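# Four arms unfold and latch a folding crate

## Task

Unfold the collapsed crate lying on the floor so that each of its four walls stands upright and each of its four corner latches is engaged.

## Robot and tools

Robots: four i2rt Big YAM arms, arm1 to arm4, each with a six-joint arm and a two-finger gripper. Their feet (base_link) sit around the work area, in scene-frame metres: arm1 (-0.344, +0.564, 0.400), arm2 (-0.347, -0.575, 0.384), arm3 (+0.320, +0.573, 0.372), arm4 (+0.356, -0.566, 0.334). Each foot faces along its own +x. The arm1 and arm3 feet are turned to face roughly -y, and the arm2 and arm4 feet roughly +y. A hand can reach about 1.0 m from the joint1 axis.

Frame: a single scene frame in metres, with its origin on the floor and +z pointing up. The hand point lies between the finger pads, about 1 cm behind the tips. The fingers point along the hand's +z axis and close along its y axis. A pose is written [x, y, z, qw, qx, qy, qz], in metres plus a unit quaternion in w-first order. Printed hand positions can be somewhat off, more so at long reach. hand_target is the hand pose that the joint targets now held would produce.

Tool move: every arm's key (arm1..arm4) is optional, and so is cameras. Each arm gets its own object. That object can hold:
- joints: absolute joint angles keyed by name. joint1_rad -2.879..2.879 turns the arm about its foot, positive counter-clockwise from above. joint2_rad 0..3.141 is the shoulder. joint3_rad 0..3.019 is the elbow. joint4_rad -1.692..1.57 pitches the hand, positive lifts the fingers. joint5_rad -1.57..1.57 swings the hand sideways, positive to the arm's right. joint6_rad -2.094..2.094 rolls the hand, positive clockwise seen from behind. gripper_m 0..0.093 is the absolute fingertip gap in metres. Joints move at full motor speed unless slowed, so swings can be wide and violent.
- min_time_s: 0.1 to 8 s. It sets the shortest duration for that arm's joint motions in this call.
- target: one absolute 7-number hand pose in the scene frame. The hand moves toward it in a straight line from its current hand_target. Alongside target, joints may contain only gripper_m, otherwise the call is refused.
- speed: the hand's top linear speed in m/s, 0.002 to 0.5, default 0.25. Rotation is capped at twice that value in rad/s.
Every motion in one call begins together. Hand paths finish together and stop after at most 10 s. No call lasts over 15 s. Paths do not avoid obstacles or other arms. A hand lags its path, can wander off it, and can overshoot the speed, especially with the arm nearly straight. A stretched, fast arm can overshoot its goal by up to about 30 degrees. An arm left out of a call may still be driving toward its earlier goal. A move with no arm parts returns the full state and images.

Tool wait: seconds 0 to 10, plus optional cameras. It lets time pass without new commands.
Tool zoom_image: camera name and region [x0, y0, x1, y1] in pixels, origin top-left, at most 504 by 504. It only works on a camera from the latest images. Cameras: arm1_cam_wrist..arm4_cam_wrist (fisheye, aimed at the fingertips), cam_high, cam_low, or all. All images are 672x504.
Tool read_manual: returns licence texts only.
Tool finished_scene: scene = the current scene number. Irreversible. Call it only once the crate is fully set up and stays that way unattended.

Results: "move" lists the arms that were commanded. "as last shown" marks an arm that got no command; its status reads "not commanded". Joint velocities are in rad/s (gripper in m/s), in joint_positions order. "within noise" means the arm is still. Joint torques are in N m, positive toward larger joint values. They carry offsets and noise, and entries 3 and 4 wrap at ±28. Statuses: done means within 1 cm and 2 degrees, or within per-joint tolerances. off_target means resting short of the goal, possibly still pushing. time_out is a stop: that arm keeps a nearer target and pushes on. "joint command not followed" or "pose unreachable" mean a safety check held back the arm targets, though the gripper still acts. not_followed drops a hand target. If a call is refused or stopped, the later move, wait and finished_scene calls in the same reply are skipped.

Gripper: free-air readings can be up to 0.003 m wider than the real gap. To hold firmly, command about 0.005 m below the part's width. A target just under the width gives a light grip. Finger force is about 50-64 N per pad.

Cautions: never let two arms press hard on each other, including closing fingers on another arm's fingers. Nothing reports arm-to-arm contact, and the safety check may react too late. Arms do not stop on contact; they keep pushing. Avoid slams, hard pushes into the floor or crate, and dropping or releasing a moving part. Holding loads, staying stretched out, or pushing at unreachable poses heats motors. MOTOR HOT appears at 85 °C. At 100 °C the arm goes limp for 30-60 s (OVER-TEMPERATURE FAULT), and afterwards any key reading limit_stop_at_motor_heat must be sent again. Time keeps running while you think, with arms holding their last command.

Each tool is called after "Call:" by a JSON object that holds its "method" and its "body".

## Session

Call:
{"method": "move", "body": {"cameras": ["all"]}}

Scene clock: 0.00 s.
Joint torques (N m): no reading
Motor temperatures (°C): arm1=[26 28 28 24 27 23 24] | arm2=[24 25 23 24 28 27 25] | arm3=[26 24 27 24 26 24 27] | arm4=[25 26 26 31 26 25 27]
Heat: arm1: hottest joint2_rad 28 °C; arm2: hottest joint5_rad 28 °C; arm3: hottest joint3_rad 27 °C; arm4: hottest joint4_rad 31 °C.
Joint velocities: within noise
arm1.joint_positions: joint1_rad=-0.585 joint2_rad=+0.620 joint3_rad=+1.408 joint4_rad=-1.557 joint5_rad=+0.189 joint6_rad=-0.039 gripper_m=+0.09396
arm1.joint_status: not commanded
arm1.hand: x=-0.4492 y=+0.3975 z=+0.9079 quat_wxyz=(-0.135, -0.774, -0.490, +0.378) (m; scene frame)
arm1.hand_target: x=-0.4485 y=+0.3991 z=+0.9182 quat_wxyz=(-0.142, -0.770, -0.486, +0.388) (m; scene frame)
arm1.hand_status: not commanded
arm2.joint_positions: joint1_rad=+0.742 joint2_rad=+0.634 joint3_rad=+1.438 joint4_rad=-1.211 joint5_rad=-0.133 joint6_rad=-0.320 gripper_m=+0.09396
arm2.joint_status: not commanded
arm2.hand: x=-0.5072 y=-0.3840 z=+0.9710 quat_wxyz=(-0.284, +0.802, -0.229, -0.472) (m; scene frame)
arm2.hand_target: x=-0.5054 y=-0.3866 z=+0.9837 quat_wxyz=(-0.292, +0.795, -0.226, -0.481) (m; scene frame)
arm2.hand_status: not commanded
arm3.joint_positions: joint1_rad=+0.368 joint2_rad=+0.623 joint3_rad=+1.401 joint4_rad=-1.238 joint5_rad=-0.070 joint6_rad=+0.635 gripper_m=+0.09396
arm3.joint_status: not commanded
arm3.hand: x=+0.3681 y=+0.3300 z=+0.9365 quat_wxyz=(-0.499, -0.717, -0.455, +0.173) (m; scene frame)
arm3.hand_target: x=+0.3677 y=+0.3328 z=+0.9459 quat_wxyz=(-0.507, -0.712, -0.452, +0.176) (m; scene frame)
arm3.hand_status: not commanded
arm4.joint_positions: joint1_rad=+0.790 joint2_rad=+0.548 joint3_rad=+1.366 joint4_rad=-1.267 joint5_rad=+0.243 joint6_rad=-0.097 gripper_m=+0.09396
arm4.joint_status: not commanded
arm4.hand: x=+0.1990 y=-0.4148 z=+0.8936 quat_wxyz=(-0.270, +0.802, -0.261, -0.465) (m; scene frame)
arm4.hand_target: x=+0.2021 y=-0.4168 z=+0.9027 quat_wxyz=(-0.273, +0.796, -0.260, -0.474) (m; scene frame)
arm4.hand_status: not commanded
pictures: arm1_cam_wrist, arm2_cam_wrist, arm3_cam_wrist, arm4_cam_wrist, cam_high, cam_low

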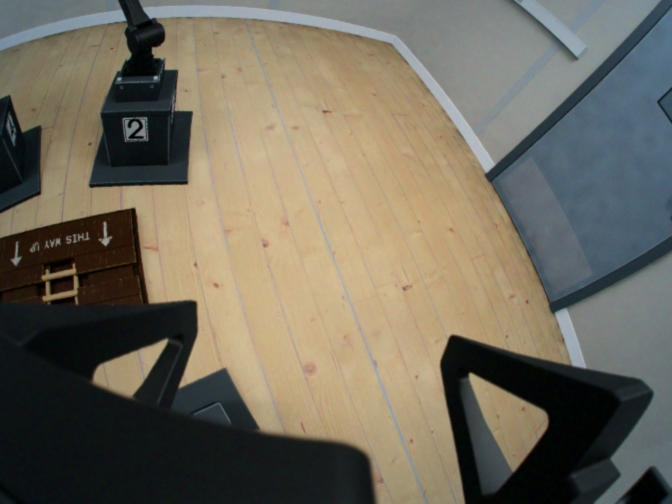

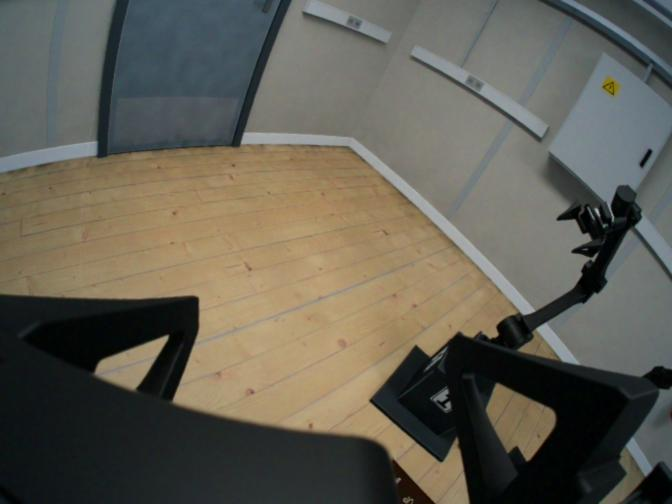

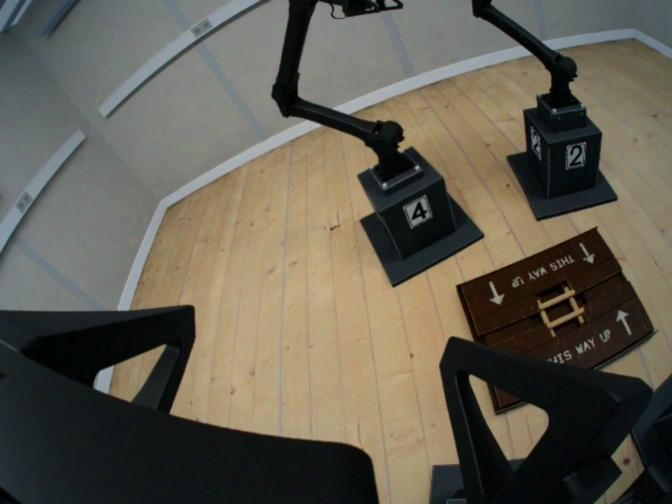

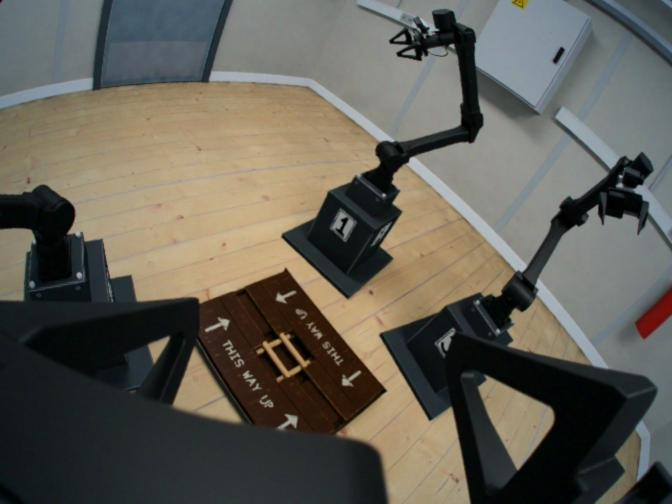

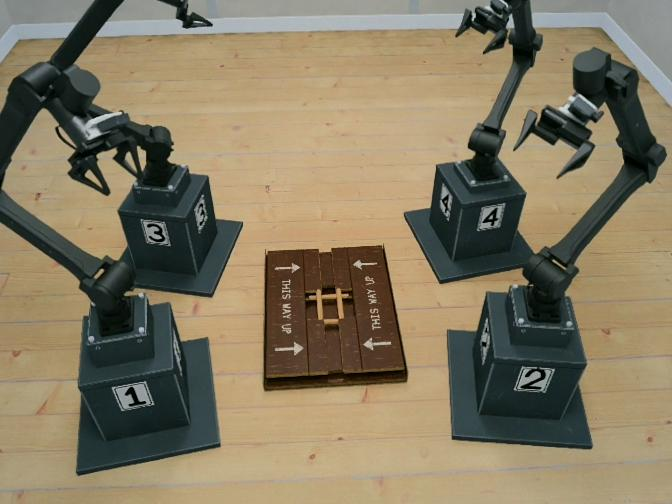

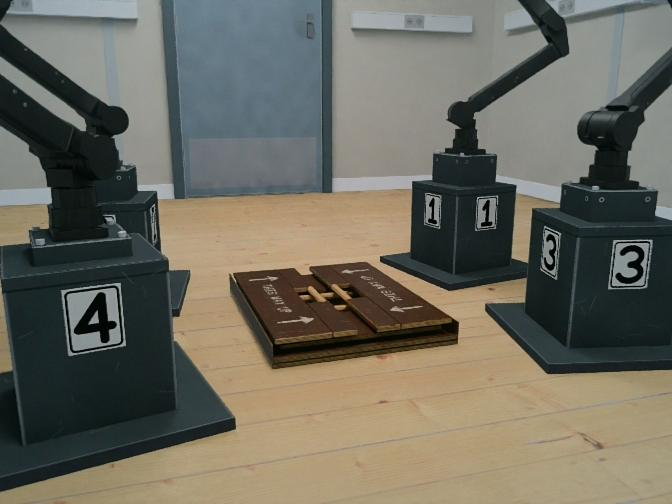

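Call:
{"method": "zoom_image", "body": {"camera": "cam_high", "region": [230, 220, 440, 410]}}

Call:
{"method": "zoom_image", "body": {"camera": "cam_low", "region": [210, 240, 480, 390]}}

Call:
{"method": "zoom_image", "body": {"camera": "arm4_cam_wrist", "region": [180, 250, 400, 450]}}

Call:
{"method": "zoom_image", "body": {"camera": "arm3_cam_wrist", "region": [440, 210, 672, 420]}}

Scaled by 2.400 from the camera's image (finer frame: 960x720).

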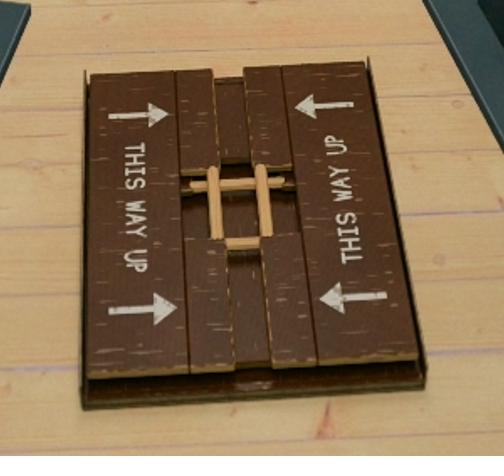

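Scaled by 1.867 from the camera's image (finer frame: 960x720).

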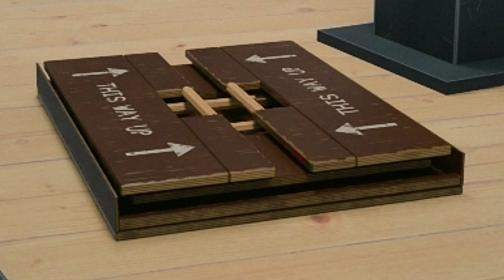

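Scaled by 2.291 from the camera's image (finer frame: 960x720).

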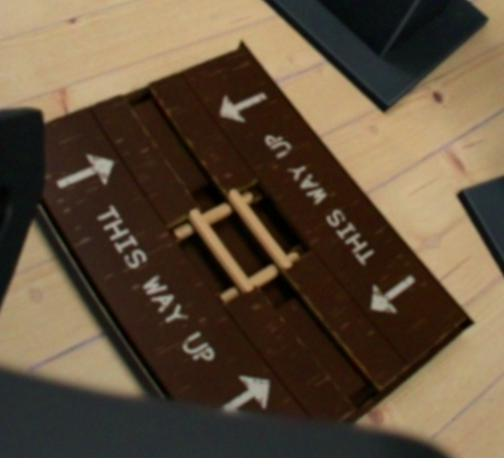

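Scaled by 2.172 from the camera's image (finer frame: 960x720).

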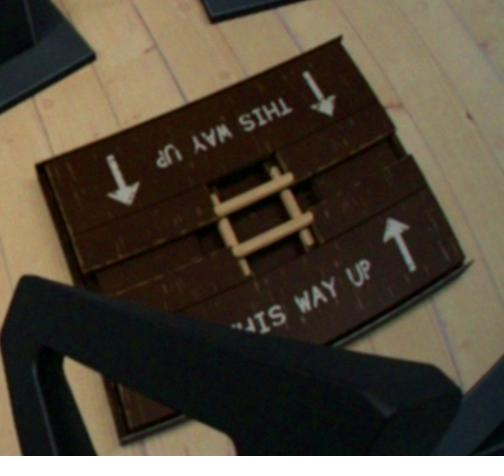

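Call:
{"method": "move", "body": {"arm1": {"target": [-0.15, 0.12, 0.55, 0, 0.537, 0.843, 0], "speed": 0.35}, "arm4": {"target": [0.15, -0.12, 0.55, 0, 0.850, -0.527, 0], "speed": 0.35}, "cameras": ["arm1_cam_wrist", "arm4_cam_wrist"]}}

Scene clock: 28.57 s.
Joint torques (N m): arm1=[0.56 -16.79 11.54 0.27 0.05 -0.03] | arm2=[-0.03 1.32 7.75 1.81 -0.04 0] | arm3=[-0.5 0.26 7.82 2.32 0.15 0.01] | arm4=[1.61 -14.8 13.86 -0.65 -0.05 0.3]
Motor temperatures (°C): arm1=[26 28 30 25 26 23 24] | arm2=[24 25 24 25 28 27 25] | arm3=[26 24 30 24 26 23 27] | arm4=[25 26 29 31 26 25 27]
Heat: arm1: hottest joint3_rad 30 °C; arm2: hottest joint5_rad 28 °C; arm3: hottest joint3_rad 30 °C; arm4: hottest joint4_rad 31 °C.
move: arm1 off_target; arm4 off_target
Joint velocities: within noise
arm1.joint_positions: joint1_rad=+0.220 joint2_rad=+1.655 joint3_rad=+1.312 joint4_rad=-1.293 joint5_rad=-0.005 joint6_rad=-0.009 gripper_m=+0.09397
arm1.joint_status: not commanded
arm1.hand: x=-0.1600 y=+0.1381 z=+0.5273 quat_wxyz=(+0.027, -0.547, -0.837, -0.017)
arm1.hand_target: x=-0.1496 y=+0.1229 z=+0.5476 quat_wxyz=(+0.005, -0.538, -0.843, -0.003)
arm1.hand_status: off_target (0.031 m and 3.9 deg from the pose sent, 0.543 m and 68.0 deg at the start)
arm2, arm3: as last shown
arm4.joint_positions: joint1_rad=+0.221 joint2_rad=+1.633 joint3_rad=+1.472 joint4_rad=-1.459 joint5_rad=-0.004 joint6_rad=-0.045 gripper_m=+0.09396
arm4.joint_status: not commanded
arm4.hand: x=+0.1568 y=-0.1317 z=+0.5300 quat_wxyz=(+0.015, +0.853, -0.521, +0.019)
arm4.hand_target: x=+0.1544 y=-0.1194 z=+0.5479 quat_wxyz=(+0.004, +0.847, -0.531, +0.003)
arm4.hand_status: off_target (0.024 m and 2.9 deg from the pose sent, 0.455 m and 70.1 deg at the start)

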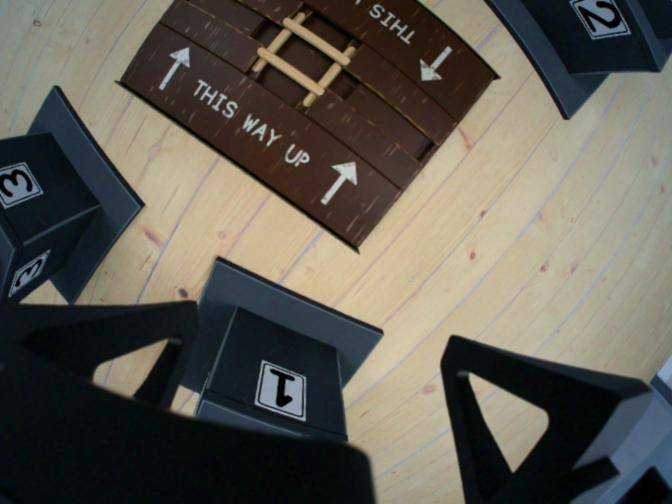

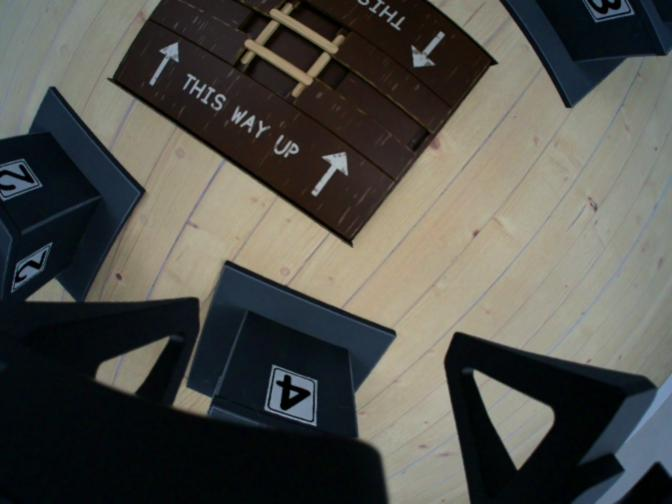

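Call:
{"method": "zoom_image", "body": {"camera": "arm1_cam_wrist", "region": [110, 0, 510, 260]}}

Call:
{"method": "zoom_image", "body": {"camera": "arm4_cam_wrist", "region": [100, 0, 500, 250]}}

Scaled by 1.260 from the camera's image (finer frame: 960x720).

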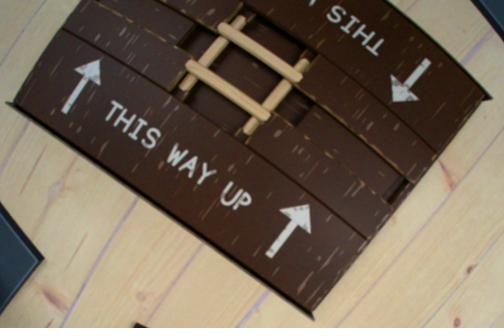

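Scaled by 1.260 from the camera's image (finer frame: 960x720).

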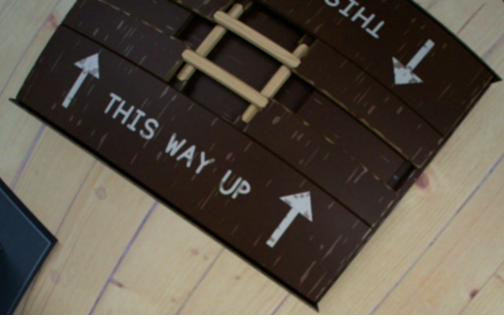

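Call:
{"method": "move", "body": {"arm1": {"target": [-0.005, 0.070, 0.165, 0, 0, 0.966, -0.259], "speed": 0.35, "joints": {"gripper_m": 0.06}}, "arm4": {"target": [-0.025, -0.17, 0.30, -0.259, 0.966, 0, 0], "speed": 0.35, "joints": {"gripper_m": 0.06}}, "cameras": ["arm1_cam_wrist", "arm4_cam_wrist", "cam_low", "cam_high"]}}

Call:
{"method": "zoom_image", "body": {"camera": "cam_low", "region": [300, 250, 480, 380]}}

Scene clock: 72.47 s.
Joint torques (N m): arm1=[-0.73 -21.71 5.56 1.73 0.2 -0.02] | arm2=[-0.09 1.26 7.73 1.78 -0.04 0] | arm3=[-0.38 0.15 7.75 2.35 0.12 0.01] | arm4=[1.67 -14.97 6.97 1.21 0.15 -0.05]
Motor temperatures (°C): arm1=[26 28 33 24 26 23 24] | arm2=[24 25 25 25 28 26 25] | arm3=[26 24 31 25 26 23 27] | arm4=[25 26 32 31 26 25 27]
Heat: arm1: hottest joint3_rad 33 °C; arm2: hottest joint5_rad 28 °C; arm3: hottest joint3_rad 31 °C; arm4: hottest joint3_rad 32 °C.
move: arm1 off_target; arm4 done
Joint velocities: within noise
arm1.joint_positions: joint1_rad=+0.508 joint2_rad=+2.404 joint3_rad=+1.203 joint4_rad=+0.006 joint5_rad=+0.323 joint6_rad=-0.938 gripper_m=+0.06006
arm1.joint_status: all done
arm1.hand: x=-0.0221 y=+0.0863 z=+0.1571 quat_wxyz=(+0.014, +0.000, -0.969, +0.245)
arm1.hand_target: x=-0.0080 y=+0.0736 z=+0.1646 quat_wxyz=(+0.002, +0.006, -0.966, +0.259)
arm1.hand_status: off_target (0.025 m and 2.3 deg from the pose sent, 0.400 m and 73.0 deg at the start)
arm2, arm3: as last shown
arm4.joint_positions: joint1_rad=+0.688 joint2_rad=+1.881 joint3_rad=+1.069 joint4_rad=-0.405 joint5_rad=+0.399 joint6_rad=-0.734 gripper_m=+0.06007
arm4.joint_status: all done
arm4.hand: x=-0.0276 y=-0.1718 z=+0.3076 quat_wxyz=(-0.260, +0.966, -0.007, -0.005)
arm4.hand_target: x=-0.0246 y=-0.1729 z=+0.2992 quat_wxyz=(-0.258, +0.966, +0.003, +0.001)
arm4.hand_status: done (0.008 m and 1.0 deg from the pose sent, 0.296 m and 69.8 deg at the start)
pictures: arm1_cam_wrist, arm4_cam_wrist, cam_high, cam_low

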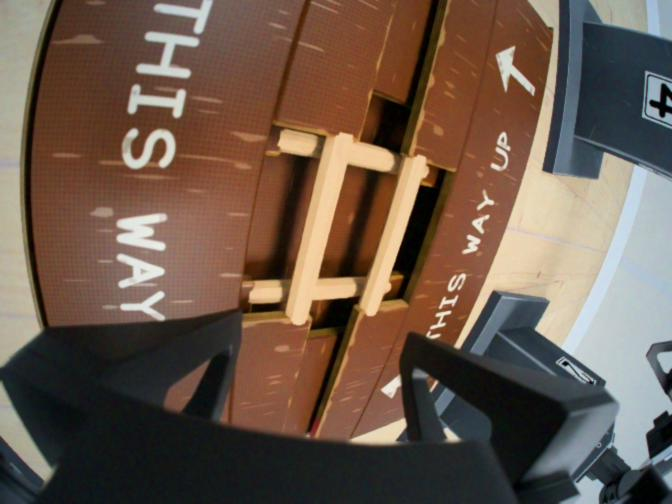

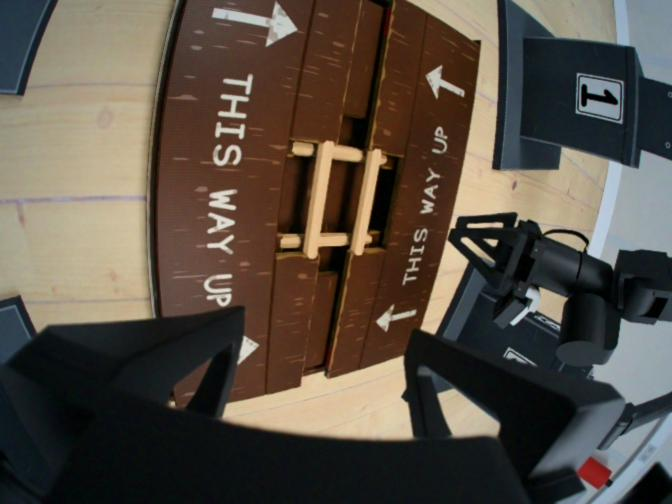

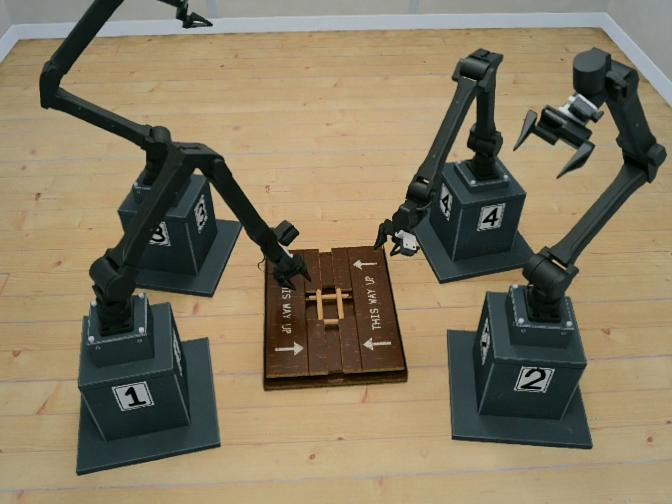

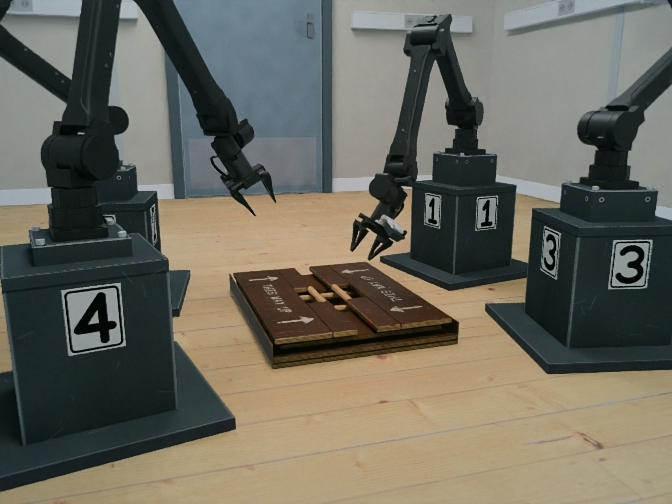

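Scaled by 2.800 from the camera's image (finer frame: 960x720).

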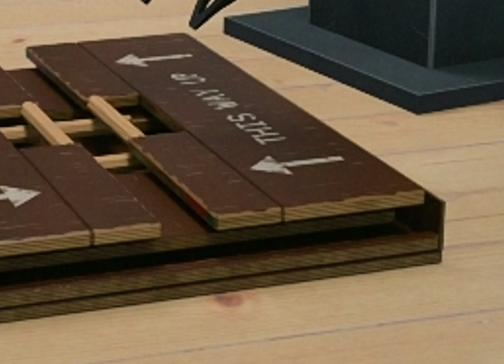

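Call:
{"method": "move", "body": {"arm1": {"target": [0.0015, 0.027, 0.062, 0, 0, 0.966, -0.259], "speed": 0.2, "joints": {"gripper_m": 0.042}}, "cameras": ["arm1_cam_wrist", "arm4_cam_wrist", "cam_low"]}}

Call:
{"method": "zoom_image", "body": {"camera": "arm4_cam_wrist", "region": [200, 100, 460, 300]}}

Scene clock: 92.90 s.
Joint torques (N m): arm1=[-1.73 -23.47 5.42 1.46 0.25 -0.03] | arm2=[-0.03 1.26 7.73 1.81 -0.04 0] | arm3=[-0.38 0.09 7.72 2.35 0.12 0.05] | arm4=[1.67 -15.09 6.94 1.21 0.16 -0.07]
Motor temperatures (°C): arm1=[26 29 33 24 26 23 24] | arm2=[24 25 26 25 28 26 25] | arm3=[26 24 32 25 26 23 27] | arm4=[25 27 31 31 26 25 27]
Heat: arm1: hottest joint3_rad 33 °C; arm2: hottest joint5_rad 28 °C; arm3: hottest joint3_rad 32 °C; arm4: hottest joint3_rad 31 °C.
move: arm1 off_target
Joint velocities: within noise
arm1.joint_positions: joint1_rad=+0.481 joint2_rad=+2.688 joint3_rad=+1.480 joint4_rad=+0.041 joint5_rad=+0.306 joint6_rad=-0.961 gripper_m=+0.04204
arm1.joint_status: all done
arm1.hand: x=-0.0037 y=+0.0403 z=+0.0588 quat_wxyz=(+0.005, -0.003, -0.968, +0.251)
arm1.hand_target: x=+0.0016 y=+0.0274 z=+0.0620 quat_wxyz=(+0.000, +0.000, -0.966, +0.260)
arm1.hand_status: off_target (0.015 m and 1.1 deg from the pose sent, 0.115 m and 2.3 deg at the start)
arm2, arm3: as last shown
arm4.joint_positions: joint1_rad=+0.683 joint2_rad=+1.881 joint3_rad=+1.069 joint4_rad=-0.405 joint5_rad=+0.399 joint6_rad=-0.734 gripper_m=+0.06007
arm4.joint_status: not commanded
arm4.hand: x=-0.0258 y=-0.1700 z=+0.3076 quat_wxyz=(-0.260, +0.965, -0.009, -0.004)
arm4.hand_target: x=-0.0228 y=-0.1712 z=+0.2992 quat_wxyz=(-0.258, +0.966, +0.000, +0.002)
arm4.hand_status: not commanded

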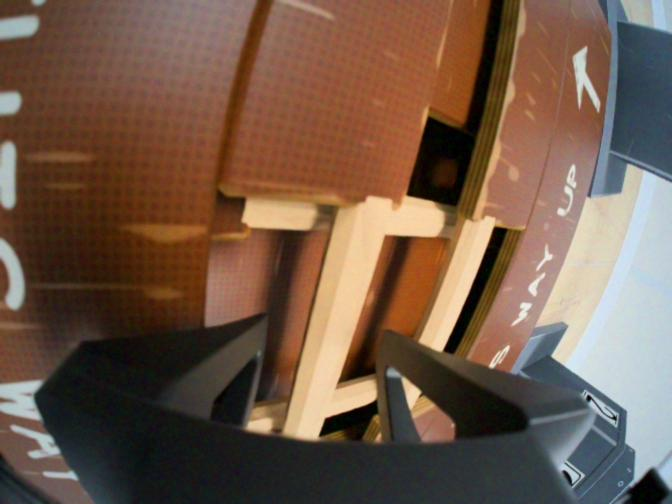

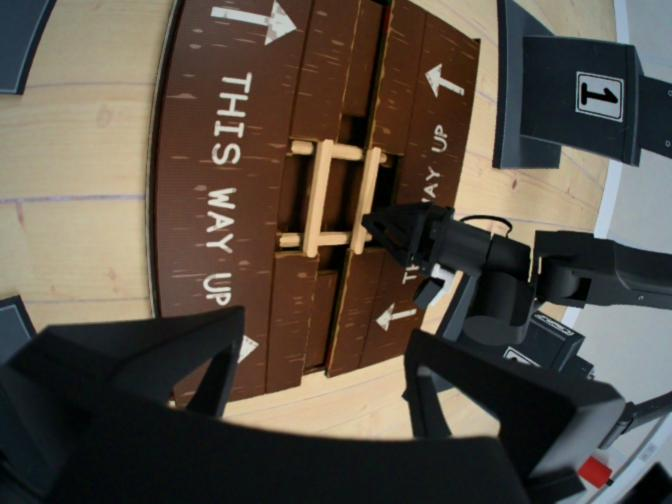

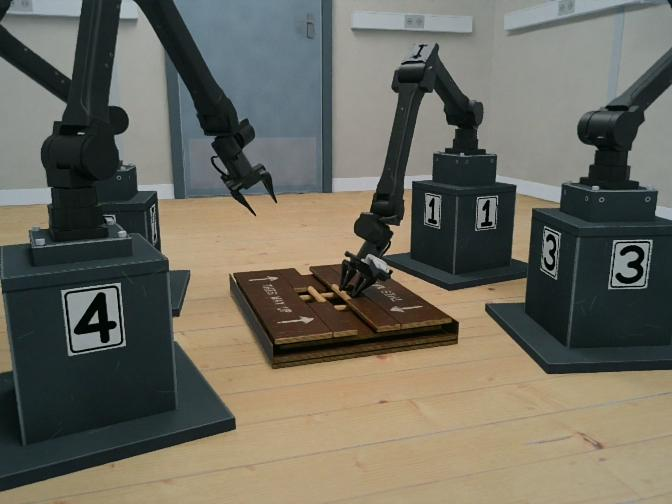

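Scaled by 1.938 from the camera's image (finer frame: 960x720).

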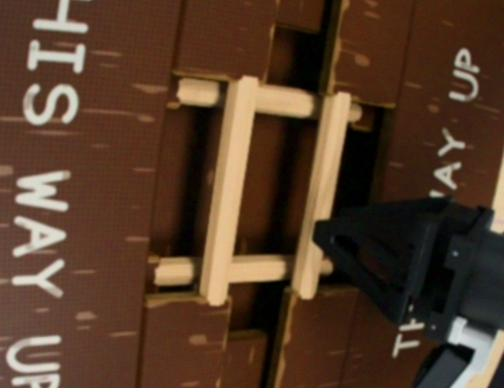

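Call:
{"method": "move", "body": {"arm1": {"joints": {"gripper_m": 0.010}}, "cameras": ["arm1_cam_wrist"]}}

Scene clock: 95.57 s.
Joint torques (N m): arm1=[-1.32 -23.47 5.37 1.42 0.29 0] | arm2=[-0.09 1.26 7.75 1.83 -0.04 0] | arm3=[-0.44 -0.21 7.91 2.4 0.11 0.02] | arm4=[1.67 -15.09 6.95 1.21 0.15 -0.07]
Motor temperatures (°C): arm1=[26 29 33 24 26 23 24] | arm2=[24 25 26 25 28 26 25] | arm3=[26 24 32 24 26 23 27] | arm4=[25 27 31 31 26 25 27]
Heat: arm1: hottest joint3_rad 33 °C; arm2: hottest joint5_rad 28 °C; arm3: hottest joint3_rad 32 °C; arm4: hottest joint3_rad 31 °C.
move: arm1 done
Joint velocities: within noise
arm1.joint_positions: joint1_rad=+0.481 joint2_rad=+2.688 joint3_rad=+1.482 joint4_rad=+0.041 joint5_rad=+0.308 joint6_rad=-0.961 gripper_m=+0.01007
arm1.joint_status: all done
arm1.hand: x=-0.0033 y=+0.0395 z=+0.0592 quat_wxyz=(+0.005, -0.003, -0.968, +0.252)
arm1.hand_target: x=+0.0011 y=+0.0274 z=+0.0619 quat_wxyz=(+0.000, -0.001, -0.966, +0.260)
arm1.hand_status: not commanded
arm2, arm3, arm4: as last shown

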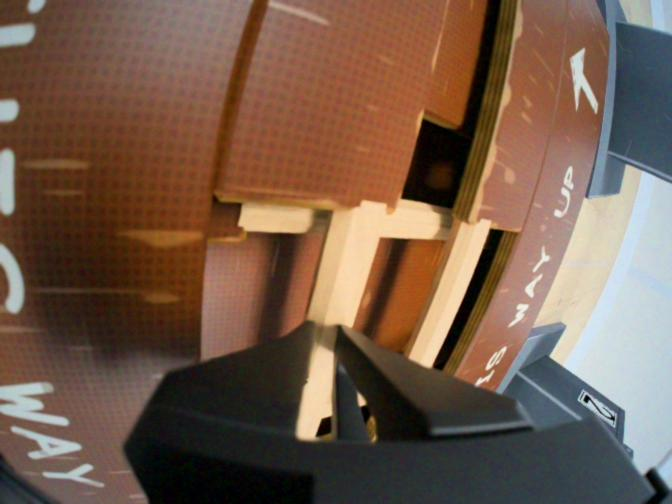

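Call:
{"method": "zoom_image", "body": {"camera": "arm1_cam_wrist", "region": [220, 220, 460, 450]}}

Scaled by 2.100 from the camera's image (finer frame: 960x720).

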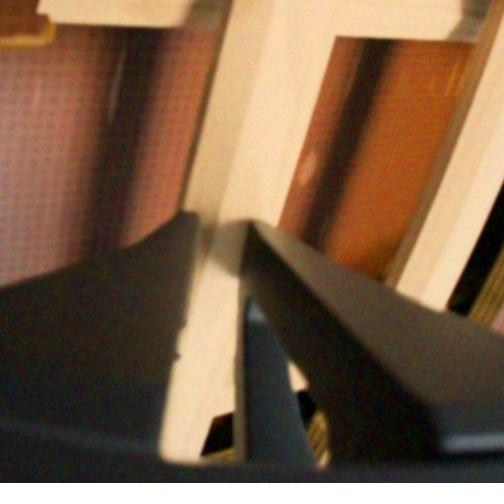

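Call:
{"method": "move", "body": {"arm1": {"joints": {"gripper_m": 0.038}}}}

Call:
{"method": "move", "body": {"arm1": {"target": [-0.003, 0.0145, 0.044, 0, 0, 0.985, -0.174], "speed": 0.1, "joints": {"gripper_m": 0.036}}, "cameras": ["arm1_cam_wrist", "arm4_cam_wrist"]}}

Call:
{"method": "zoom_image", "body": {"camera": "arm1_cam_wrist", "region": [220, 220, 460, 450]}}

Call:
{"method": "zoom_image", "body": {"camera": "arm4_cam_wrist", "region": [260, 130, 460, 280]}}

Scene clock: 101.43 s.
Joint torques (N m): arm1=[-0.79 -24.12 5.31 1.46 0.26 -0.02] | arm2=[-0.03 1.32 7.75 1.8 -0.04 0] | arm3=[-0.38 0.15 7.82 2.29 0.13 0.01] | arm4=[1.67 -15.09 6.95 1.21 0.16 -0.07]
Motor temperatures (°C): arm1=[26 30 32 24 26 23 24] | arm2=[24 25 26 25 27 26 25] | arm3=[26 24 32 24 26 23 27] | arm4=[25 27 31 31 26 25 27]
Heat: arm1: hottest joint3_rad 32 °C; arm2: hottest joint5_rad 27 °C; arm3: hottest joint3_rad 32 °C; arm4: hottest joint3_rad 31 °C.
move: arm1 done
Joint velocities: within noise
arm1.joint_positions: joint1_rad=+0.481 joint2_rad=+2.688 joint3_rad=+1.482 joint4_rad=+0.041 joint5_rad=+0.306 joint6_rad=-0.961 gripper_m=+0.03794
arm1.joint_status: all done
arm1.hand: x=-0.0031 y=+0.0396 z=+0.0591 quat_wxyz=(+0.004, -0.003, -0.968, +0.252)
arm1.hand_target: x=+0.0011 y=+0.0277 z=+0.0617 quat_wxyz=(+0.000, -0.001, -0.966, +0.259)
arm1.hand_status: not commanded
arm2, arm3, arm4: as last shown
pictures: none

Scene clock: 102.93 s.
Joint torques (N m): arm1=[-1.32 -23.3 6.5 0.57 0.11 -0.04] | arm2=[-0.09 1.32 7.73 1.81 -0.04 0] | arm3=[-0.85 0.09 7.68 2.47 0.14 0] | arm4=[1.67 -15.15 6.95 1.21 0.16 -0.07]
Motor temperatures (°C): arm1=[26 30 32 24 26 23 24] | arm2=[24 25 26 25 27 26 25] | arm3=[26 24 32 24 26 23 27] | arm4=[25 27 31 31 26 25 27]
Heat: arm1: hottest joint3_rad 32 °C; arm2: hottest joint5_rad 27 °C; arm3: hottest joint3_rad 32 °C; arm4: hottest joint3_rad 31 °C.
move: arm1 off_target
Joint velocities: within noise
arm1.joint_positions: joint1_rad=+0.436 joint2_rad=+2.723 joint3_rad=+1.621 joint4_rad=-0.189 joint5_rad=+0.191 joint6_rad=-0.970 gripper_m=+0.03605
arm1.joint_status: all done
arm1.hand: x=-0.0035 y=+0.0257 z=+0.0474 quat_wxyz=(+0.000, -0.003, -0.985, +0.171)
arm1.hand_target: x=-0.0029 y=+0.0160 z=+0.0436 quat_wxyz=(+0.000, +0.000, -0.985, +0.173)
arm1.hand_status: off_target (0.012 m and 0.5 deg from the pose sent, 0.029 m and 9.2 deg at the start)
arm2, arm3, arm4: as last shown

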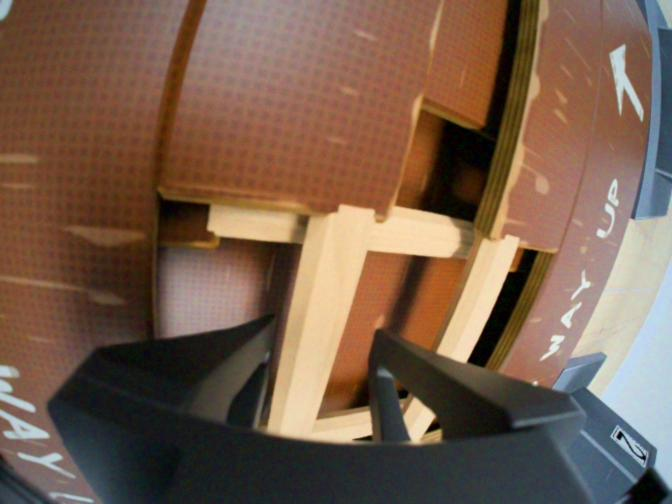

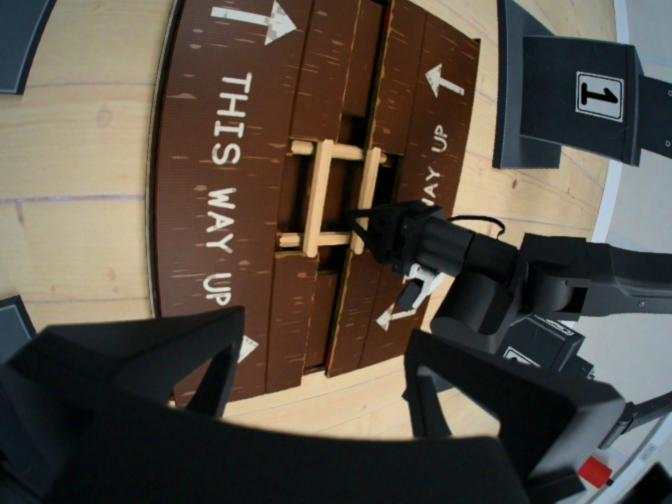

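Scaled by 2.100 from the camera's image (finer frame: 960x720).

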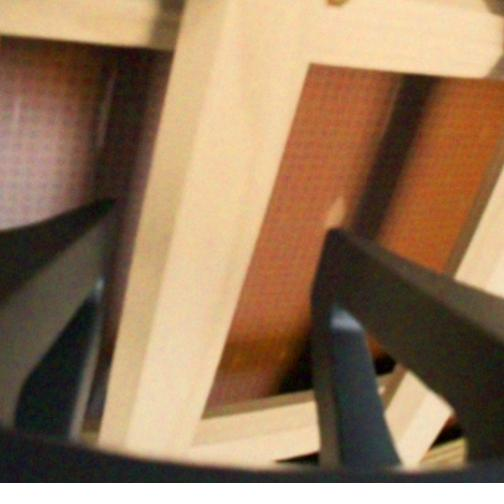

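Scaled by 2.520 from the camera's image (finer frame: 960x720).

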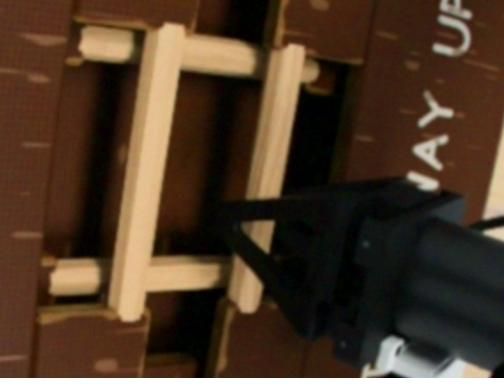

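Call:
{"method": "move", "body": {"arm1": {"joints": {"gripper_m": 0.010}}, "cameras": ["arm1_cam_wrist"]}}

Call:
{"method": "zoom_image", "body": {"camera": "arm1_cam_wrist", "region": [220, 220, 460, 450]}}

Scene clock: 105.27 s.
Joint torques (N m): arm1=[-0.85 -23.53 6.58 1.1 0.38 -0.23] | arm2=[-0.09 1.26 7.75 1.83 -0.04 0] | arm3=[-0.62 -0.21 7.84 2.37 0.1 0.01] | arm4=[1.67 -15.15 6.95 1.21 0.15 -0.07]
Motor temperatures (°C): arm1=[26 30 32 24 26 23 24] | arm2=[24 25 26 25 27 26 25] | arm3=[26 24 32 24 26 23 27] | arm4=[25 27 31 31 26 25 27]
Heat: arm1: hottest joint3_rad 32 °C; arm2: hottest joint5_rad 27 °C; arm3: hottest joint3_rad 32 °C; arm4: hottest joint3_rad 31 °C.
move: arm1 off_target
Joint velocities: within noise
arm1.joint_positions: joint1_rad=+0.438 joint2_rad=+2.725 joint3_rad=+1.621 joint4_rad=-0.199 joint5_rad=+0.185 joint6_rad=-0.937 gripper_m=+0.01701
arm1.joint_status: gripper_m off_target (ended at +0.01704, target +0.01000)
arm1.hand: x=-0.0037 y=+0.0294 z=+0.0455 quat_wxyz=(-0.001, -0.018, -0.986, +0.164)
arm1.hand_target: x=-0.0025 y=+0.0154 z=+0.0445 quat_wxyz=(-0.002, -0.005, -0.985, +0.174)
arm1.hand_status: not commanded
arm2, arm3, arm4: as last shown

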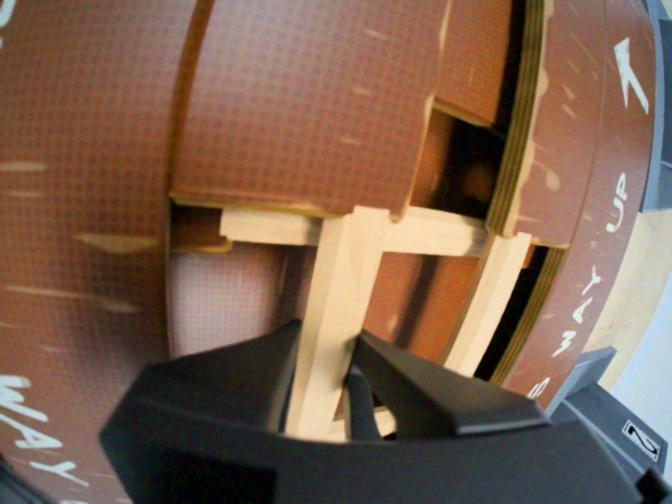

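Scaled by 2.100 from the camera's image (finer frame: 960x720).

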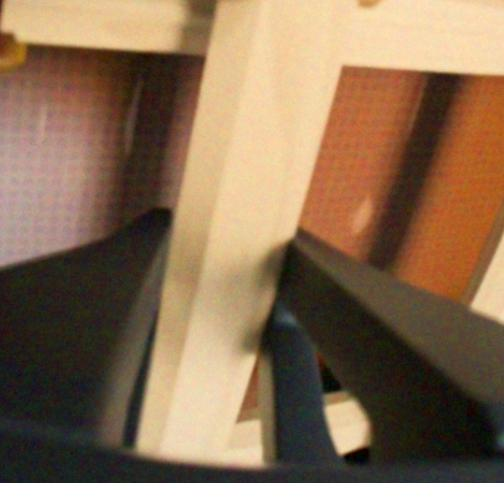

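Call:
{"method": "move", "body": {"arm1": {"target": [-0.001, 0.041, 0.145, 0, 0, 0.961, -0.276], "speed": 0.15}, "cameras": ["cam_low", "arm4_cam_wrist"]}}

Scene clock: 122.77 s.
Joint torques (N m): arm1=[-0.03 -27.22 2.26 0.7 0.83 -0.2] | arm2=[-0.09 1.32 7.76 1.81 -0.04 0] | arm3=[-0.5 0.15 7.8 2.37 0.12 0.01] | arm4=[1.61 -15.09 6.95 1.21 0.16 -0.07]
Motor temperatures (°C): arm1=[26 31 32 24 26 24 25] | arm2=[24 25 26 25 27 26 25] | arm3=[26 24 32 24 26 23 27] | arm4=[25 27 30 31 26 25 27]
Heat: arm1: hottest joint3_rad 32 °C; arm2: hottest joint5_rad 27 °C; arm3: hottest joint3_rad 32 °C; arm4: hottest joint4_rad 31 °C.
move: arm1 off_target
Joint velocities: within noise
arm1.joint_positions: joint1_rad=+0.484 joint2_rad=+2.533 joint3_rad=+1.355 joint4_rad=+0.049 joint5_rad=+0.317 joint6_rad=-0.935 gripper_m=+0.01706
arm1.joint_status: not commanded
arm1.hand: x=-0.0046 y=+0.0426 z=+0.1229 quat_wxyz=(-0.006, -0.018, -0.963, +0.268)
arm1.hand_target: x=-0.0010 y=+0.0398 z=+0.1435 quat_wxyz=(-0.001, +0.000, -0.961, +0.276)
arm1.hand_status: off_target (0.022 m and 2.4 deg from the pose sent, 0.100 m and 13.3 deg at the start)
arm2.joint_positions: joint1_rad=+0.742 joint2_rad=+0.634 joint3_rad=+1.438 joint4_rad=-1.211 joint5_rad=-0.133 joint6_rad=-0.320 gripper_m=+0.09396
arm2.joint_status: not commanded
arm2.hand: x=-0.5072 y=-0.3840 z=+0.9710 quat_wxyz=(-0.284, +0.802, -0.229, -0.472)
arm2.hand_target: x=-0.5054 y=-0.3866 z=+0.9837 quat_wxyz=(-0.292, +0.795, -0.226, -0.481)
arm2.hand_status: not commanded
arm3.joint_positions: joint1_rad=+0.368 joint2_rad=+0.623 joint3_rad=+1.401 joint4_rad=-1.238 joint5_rad=-0.070 joint6_rad=+0.635 gripper_m=+0.09396
arm3.joint_status: not commanded
arm3.hand: x=+0.3681 y=+0.3300 z=+0.9365 quat_wxyz=(-0.499, -0.717, -0.455, +0.173)
arm3.hand_target: x=+0.3677 y=+0.3328 z=+0.9459 quat_wxyz=(-0.507, -0.712, -0.452, +0.176)
arm3.hand_status: not commanded
arm4: as last shown
pictures: arm4_cam_wrist, cam_low

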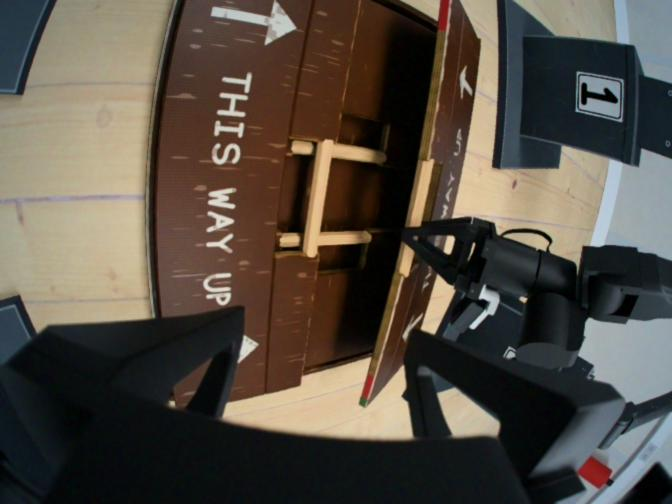

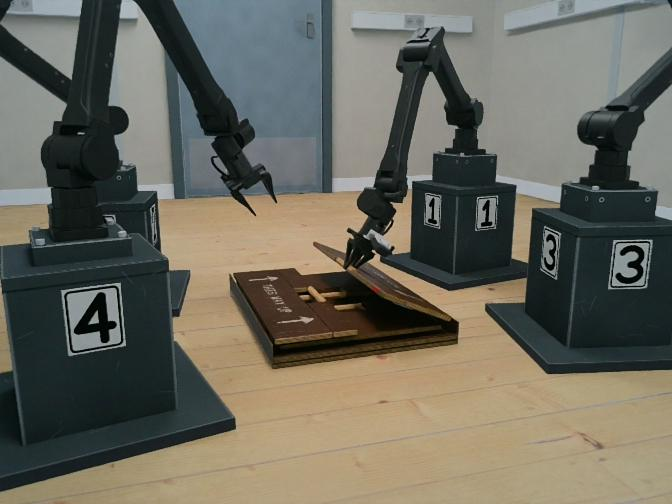

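Call:
{"method": "move", "body": {"arm1": {"target": [0.006, 0.122, 0.230, 0, 0, 0.917, -0.399], "speed": 0.2}, "arm4": {"target": [-0.033, -0.045, 0.118, -0.174, 0.985, 0, 0], "speed": 0.25, "joints": {"gripper_m": 0.04}}, "cameras": ["cam_low", "arm4_cam_wrist", "cam_high"]}}

Call:
{"method": "zoom_image", "body": {"camera": "cam_high", "region": [230, 200, 440, 410]}}

Scene clock: 127.53 s.
Joint torques (N m): arm1=[0.62 -23.53 2.04 1.76 0.97 -0.1] | arm2=[-0.15 1.26 7.75 1.8 -0.04 0] | arm3=[-0.56 -0.03 7.68 2.47 0.14 0.02] | arm4=[1.73 -20.31 9.14 0.03 -0.09 -0.08]
Motor temperatures (°C): arm1=[26 31 32 24 26 24 25] | arm2=[24 25 26 25 27 26 25] | arm3=[26 24 32 24 26 23 27] | arm4=[25 28 30 31 26 25 27]
Heat: arm1: hottest joint3_rad 32 °C; arm2: hottest joint5_rad 27 °C; arm3: hottest joint3_rad 32 °C; arm4: hottest joint4_rad 31 °C.
move: arm1 off_target; arm4 off_target
Joint velocities: within noise
arm1.joint_positions: joint1_rad=+0.632 joint2_rad=+2.312 joint3_rad=+1.008 joint4_rad=+0.327 joint5_rad=+0.556 joint6_rad=-0.894 gripper_m=+0.01710
arm1.joint_status: not commanded
arm1.hand: x=-0.0056 y=+0.1181 z=+0.2121 quat_wxyz=(+0.004, -0.014, -0.922, +0.387)
arm1.hand_target: x=+0.0021 y=+0.1177 z=+0.2298 quat_wxyz=(+0.002, -0.002, -0.917, +0.399)
arm1.hand_status: off_target (0.022 m and 2.3 deg from the pose sent, 0.134 m and 16.1 deg at the start)
arm2, arm3: as last shown
arm4.joint_positions: joint1_rad=+0.499 joint2_rad=+2.415 joint3_rad=+1.468 joint4_rad=-0.354 joint5_rad=+0.221 joint6_rad=-0.881 gripper_m=+0.04007
arm4.joint_status: all done
arm4.hand: x=-0.0288 y=-0.0562 z=+0.1206 quat_wxyz=(-0.172, +0.985, -0.006, -0.002)
arm4.hand_target: x=-0.0350 y=-0.0490 z=+0.1178 quat_wxyz=(-0.173, +0.985, +0.002, -0.003)
arm4.hand_status: off_target (0.012 m and 0.8 deg from the pose sent, 0.227 m and 10.2 deg at the start)
pictures: arm4_cam_wrist, cam_high, cam_low

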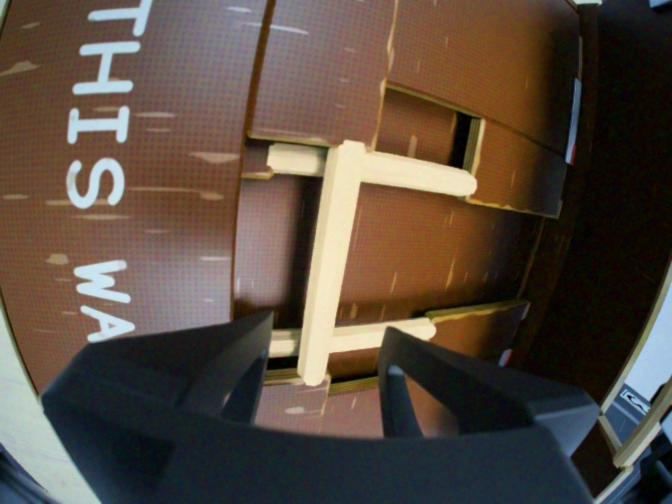

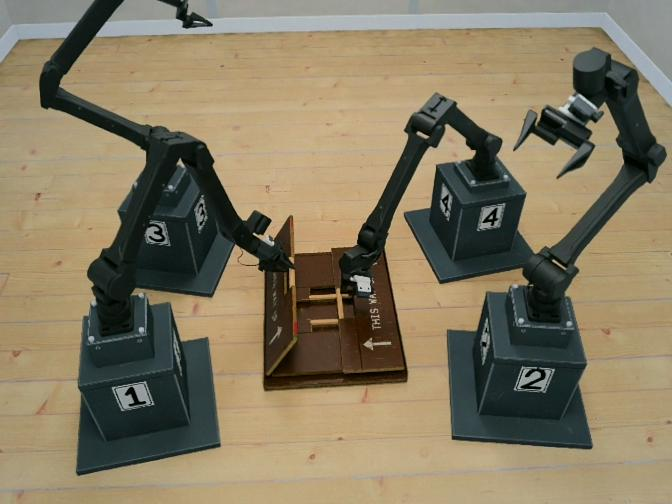

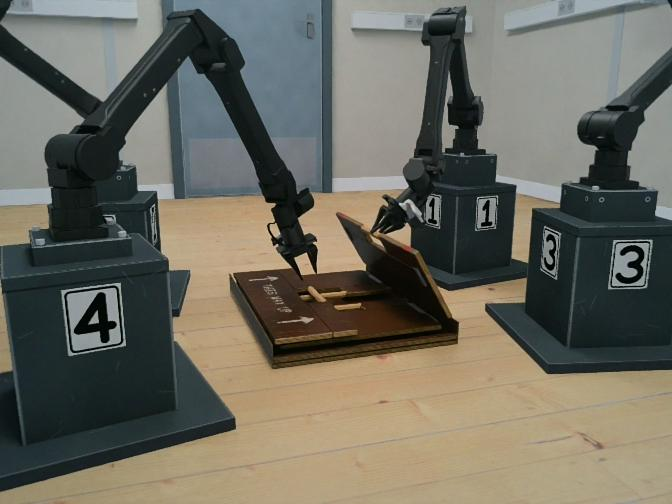

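Scaled by 2.400 from the camera's image (finer frame: 960x720).

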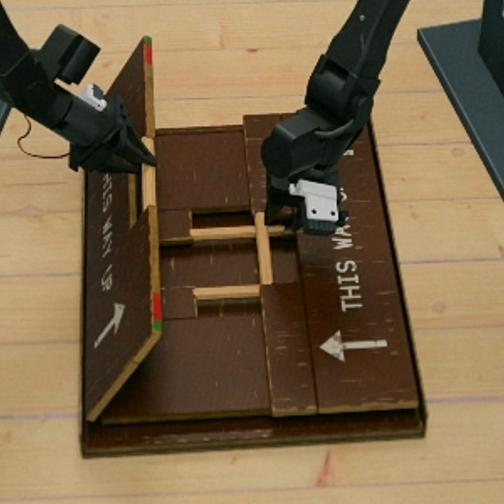

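Call:
{"method": "zoom_image", "body": {"camera": "arm4_cam_wrist", "region": [360, 60, 640, 400]}}

Call:
{"method": "zoom_image", "body": {"camera": "cam_low", "region": [300, 190, 480, 370]}}

Scaled by 1.482 from the camera's image (finer frame: 960x720).

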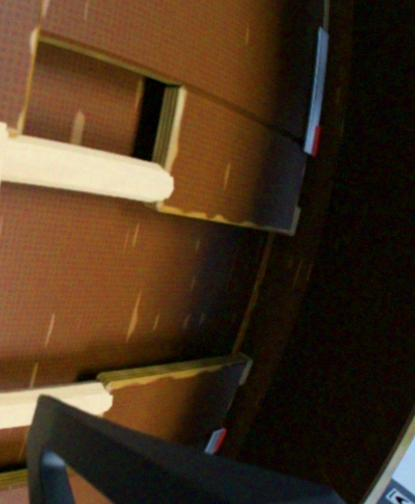

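Scaled by 2.800 from the camera's image (finer frame: 960x720).

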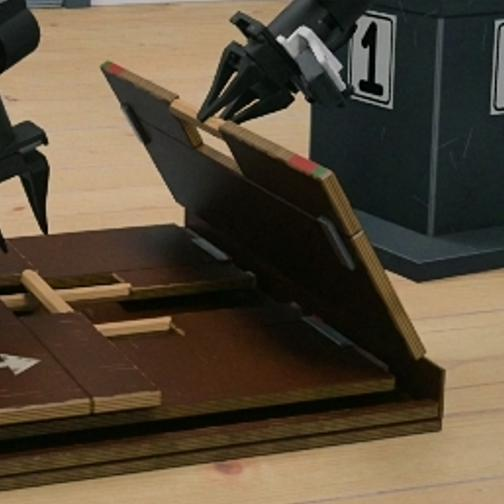

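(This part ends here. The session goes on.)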